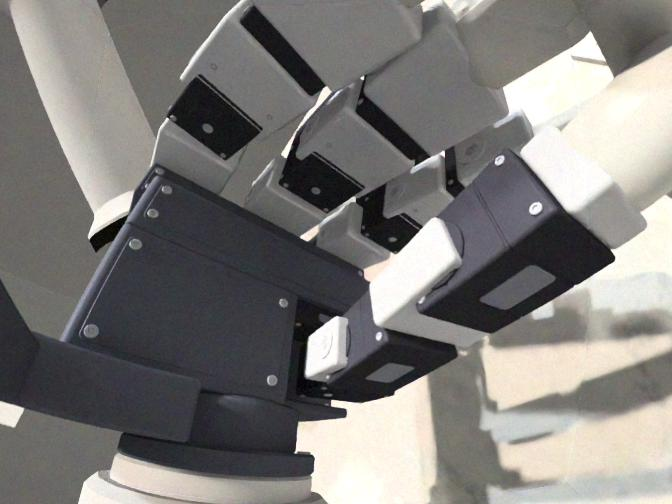

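>>> move(target=[[0,0,0,0,0,0,-0.479,0,0.504,0.696,-0.479,0,0.504,0.696,-0.479,0.2,0.504,0.696,-0.74,0.678,0.348,0.168,0.7,-0.9,-0.0765,0.36733,0.24263,0,0,0,-0.68,0,0.504,0.696,-0.66,0,0.504,0.696,-0.68,0.2,0.504,0.696,-0.74,0.678,-0.03,0.168,0.7,-0.95],[0,0,0,0,0,0,-0.479,0,0.504,0.696,-0.479,0,0.504,0.696,-0.479,0.2,0.504,0.696,-0.74,0.678,0.348,0.168,0.7,-0.9,-0.0843,0.36733,0.24263,0,0,0,-0.68,0,0.504,0.696,-0.66,0,0.504,0.696,-0.68,0.2,0.504,0.696,-0.74,0.678,-0.03,0.168,0.7,-0.95],[0,0,0,0,0,0,-0.479,0,0.504,0.696,-0.479,0,0.504,0.696,-0.479,0.2,0.504,0.696,-0.74,0.678,0.348,0.168,0.7,-0.9,-0.0843,0.36955,0.22755,0,0,0,-0.68,0,0.504,0.696,-0.66,0,0.504,0.696,-0.68,0.2,0.504,0.696,-0.74,0.678,-0.03,0.168,0.7,-0.95],[0,0,0,0,0,0,-0.479,0,0.504,0.696,-0.479,0,0.504,0.696,-0.479,0.2,0.504,0.696,-0.74,0.678,0.348,0.168,0.7,-0.9,-0.0765,0.36955,0.22755,0,0,0,-0.68,0,0.504,0.696,-0.66,0,0.504,0.696,-0.68,0.2,0.504,0.696,-0.74,0.678,-0.03,0.168,0.7,-0.95],[0,0,0,0,0,0,-0.479,0,0.504,0.696,-0.479,0,0.504,0.696,-0.479,0.2,0.504,0.696,-0.74,0.678,0.348,0.168,0.7,-0.9,0,0,0,0,0,0,-0.68,0,0.504,0.696,-0.66,0,0.504,0.696,-0.68,0.2,0.504,0.696,-0.74,0.678,-0.03,0.168,0.7,-0.95]], speed=[0.25,0.02,0.05,0.05,0.3], blend=[0,0,0,0.002,0], cameras=["cam_above"])

>>> zoom_image(camera="cam_above", region=[160, 240, 280, 330])

Scene clock: 8349.33 s.
left_arm: end_effector_position=(+0.5502, +0.3997, +0.3351) hand_goal=(-0.478, +0.000, +0.504, +0.696, -0.478, +0.000, +0.504, +0.696, -0.478, +0.200, +0.504, +0.696, -0.740, +0.678, +0.348, +0.168) hand_measured=(-0.480, +0.002, +0.504, +0.694, -0.474, +0.006, +0.504, +0.694, -0.486, +0.196, +0.502, +0.694, -0.740, +0.678, +0.344, +0.170) hand_current_ma=(-3, +7, -2, -6, +10, +19, +0, -6, -28, -13, -5, -8, -1, +0, -19, +6) hand_state=(goal, goal, goal, goal, goal, goal, goal, goal, goal, goal, goal, goal, goal, goal, goal, goal) hand_current_limit=0.70 hand_speed=-0.90 end_effector_quat_wxyz=(-0.167, +0.199, +0.740, -0.621) | right_arm: end_effector_position=(+0.3283, +0.0588, +0.1375) hand_goal=(-0.680, +0.000, +0.504, +0.696, -0.660, +0.000, +0.504, +0.696, -0.680, +0.200, +0.504, +0.696, -0.740, +0.678, -0.030, +0.168) hand_measured=(-0.622, +0.004, +0.540, +0.714, -0.618, +0.010, +0.518, +0.702, -0.642, +0.198, +0.520, +0.704, -0.732, +0.680, +0.128, +0.198) hand_current_ma=(+176, +4, +88, +32, +112, +13, +24, +7, +103, -2, +28, +10, +11, +1, +468, +96) hand_state=(blocked, goal, blocked, goal, blocked, goal, goal, goal, blocked, goal, goal, goal, goal, goal, blocked, blocked) hand_current_limit=0.70 hand_speed=-0.95 end_effector_quat_wxyz=(-0.354, +0.613, +0.353, +0.612)
Joint positions: left_arm=[3.679 -2.242 -0.776 -3.066 1.072 -0.097] | right_arm=[0.765 -1.366 2.373 -1.006 1.33 -1.57]
Joint torques (N m): left_arm=[-9.45 47.24 14.18 -0.43 1.15 -0.14] | right_arm=[8.02 -33.66 -5.01 1.1 1.5 -0.71]
Wrist force (N): left_arm=[0.3 1.9 0.0] | right_arm=[-1.1 -0.1 0.0]
Wrist torque (N m): left_arm=[0.33 -0.17 -0.24] | right_arm=[-0.09 0.14 0.20]
Wrist force, peak (N): left_arm=[0.5 2.2 -0.1] | right_arm=[-1.5 1.7 0.5]
Hand target: left_arm +0.5502, +0.3997, +0.3351; -0.167, +0.199, +0.740, -0.621 | right_arm +0.3283, +0.0588, +0.1375; -0.354, +0.613, +0.353, +0.612
Off the commanded pose: left_arm 0.000 m, 0 deg | right_arm 0.000 m, 0 deg.
move: done
Images, in order (width x height): cam_above 504x504.

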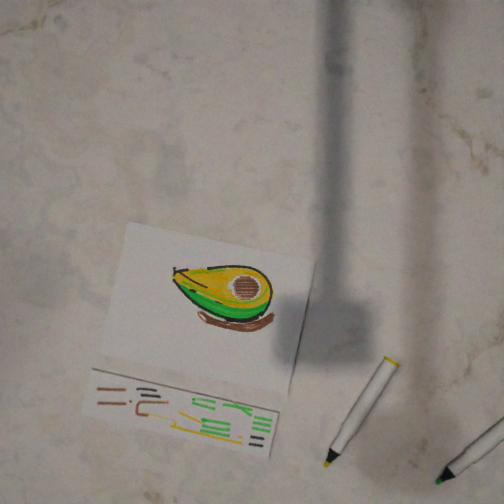

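Scaled by 4.200 from the camera's 504x504 image, which has a finer 720x720 frame.

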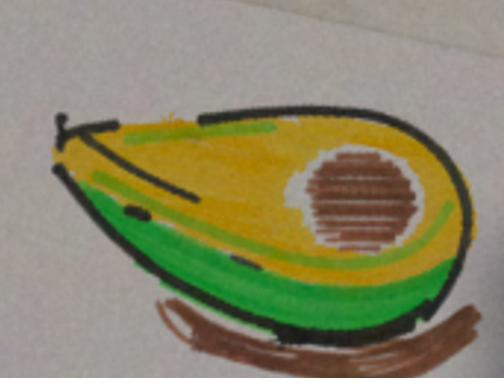

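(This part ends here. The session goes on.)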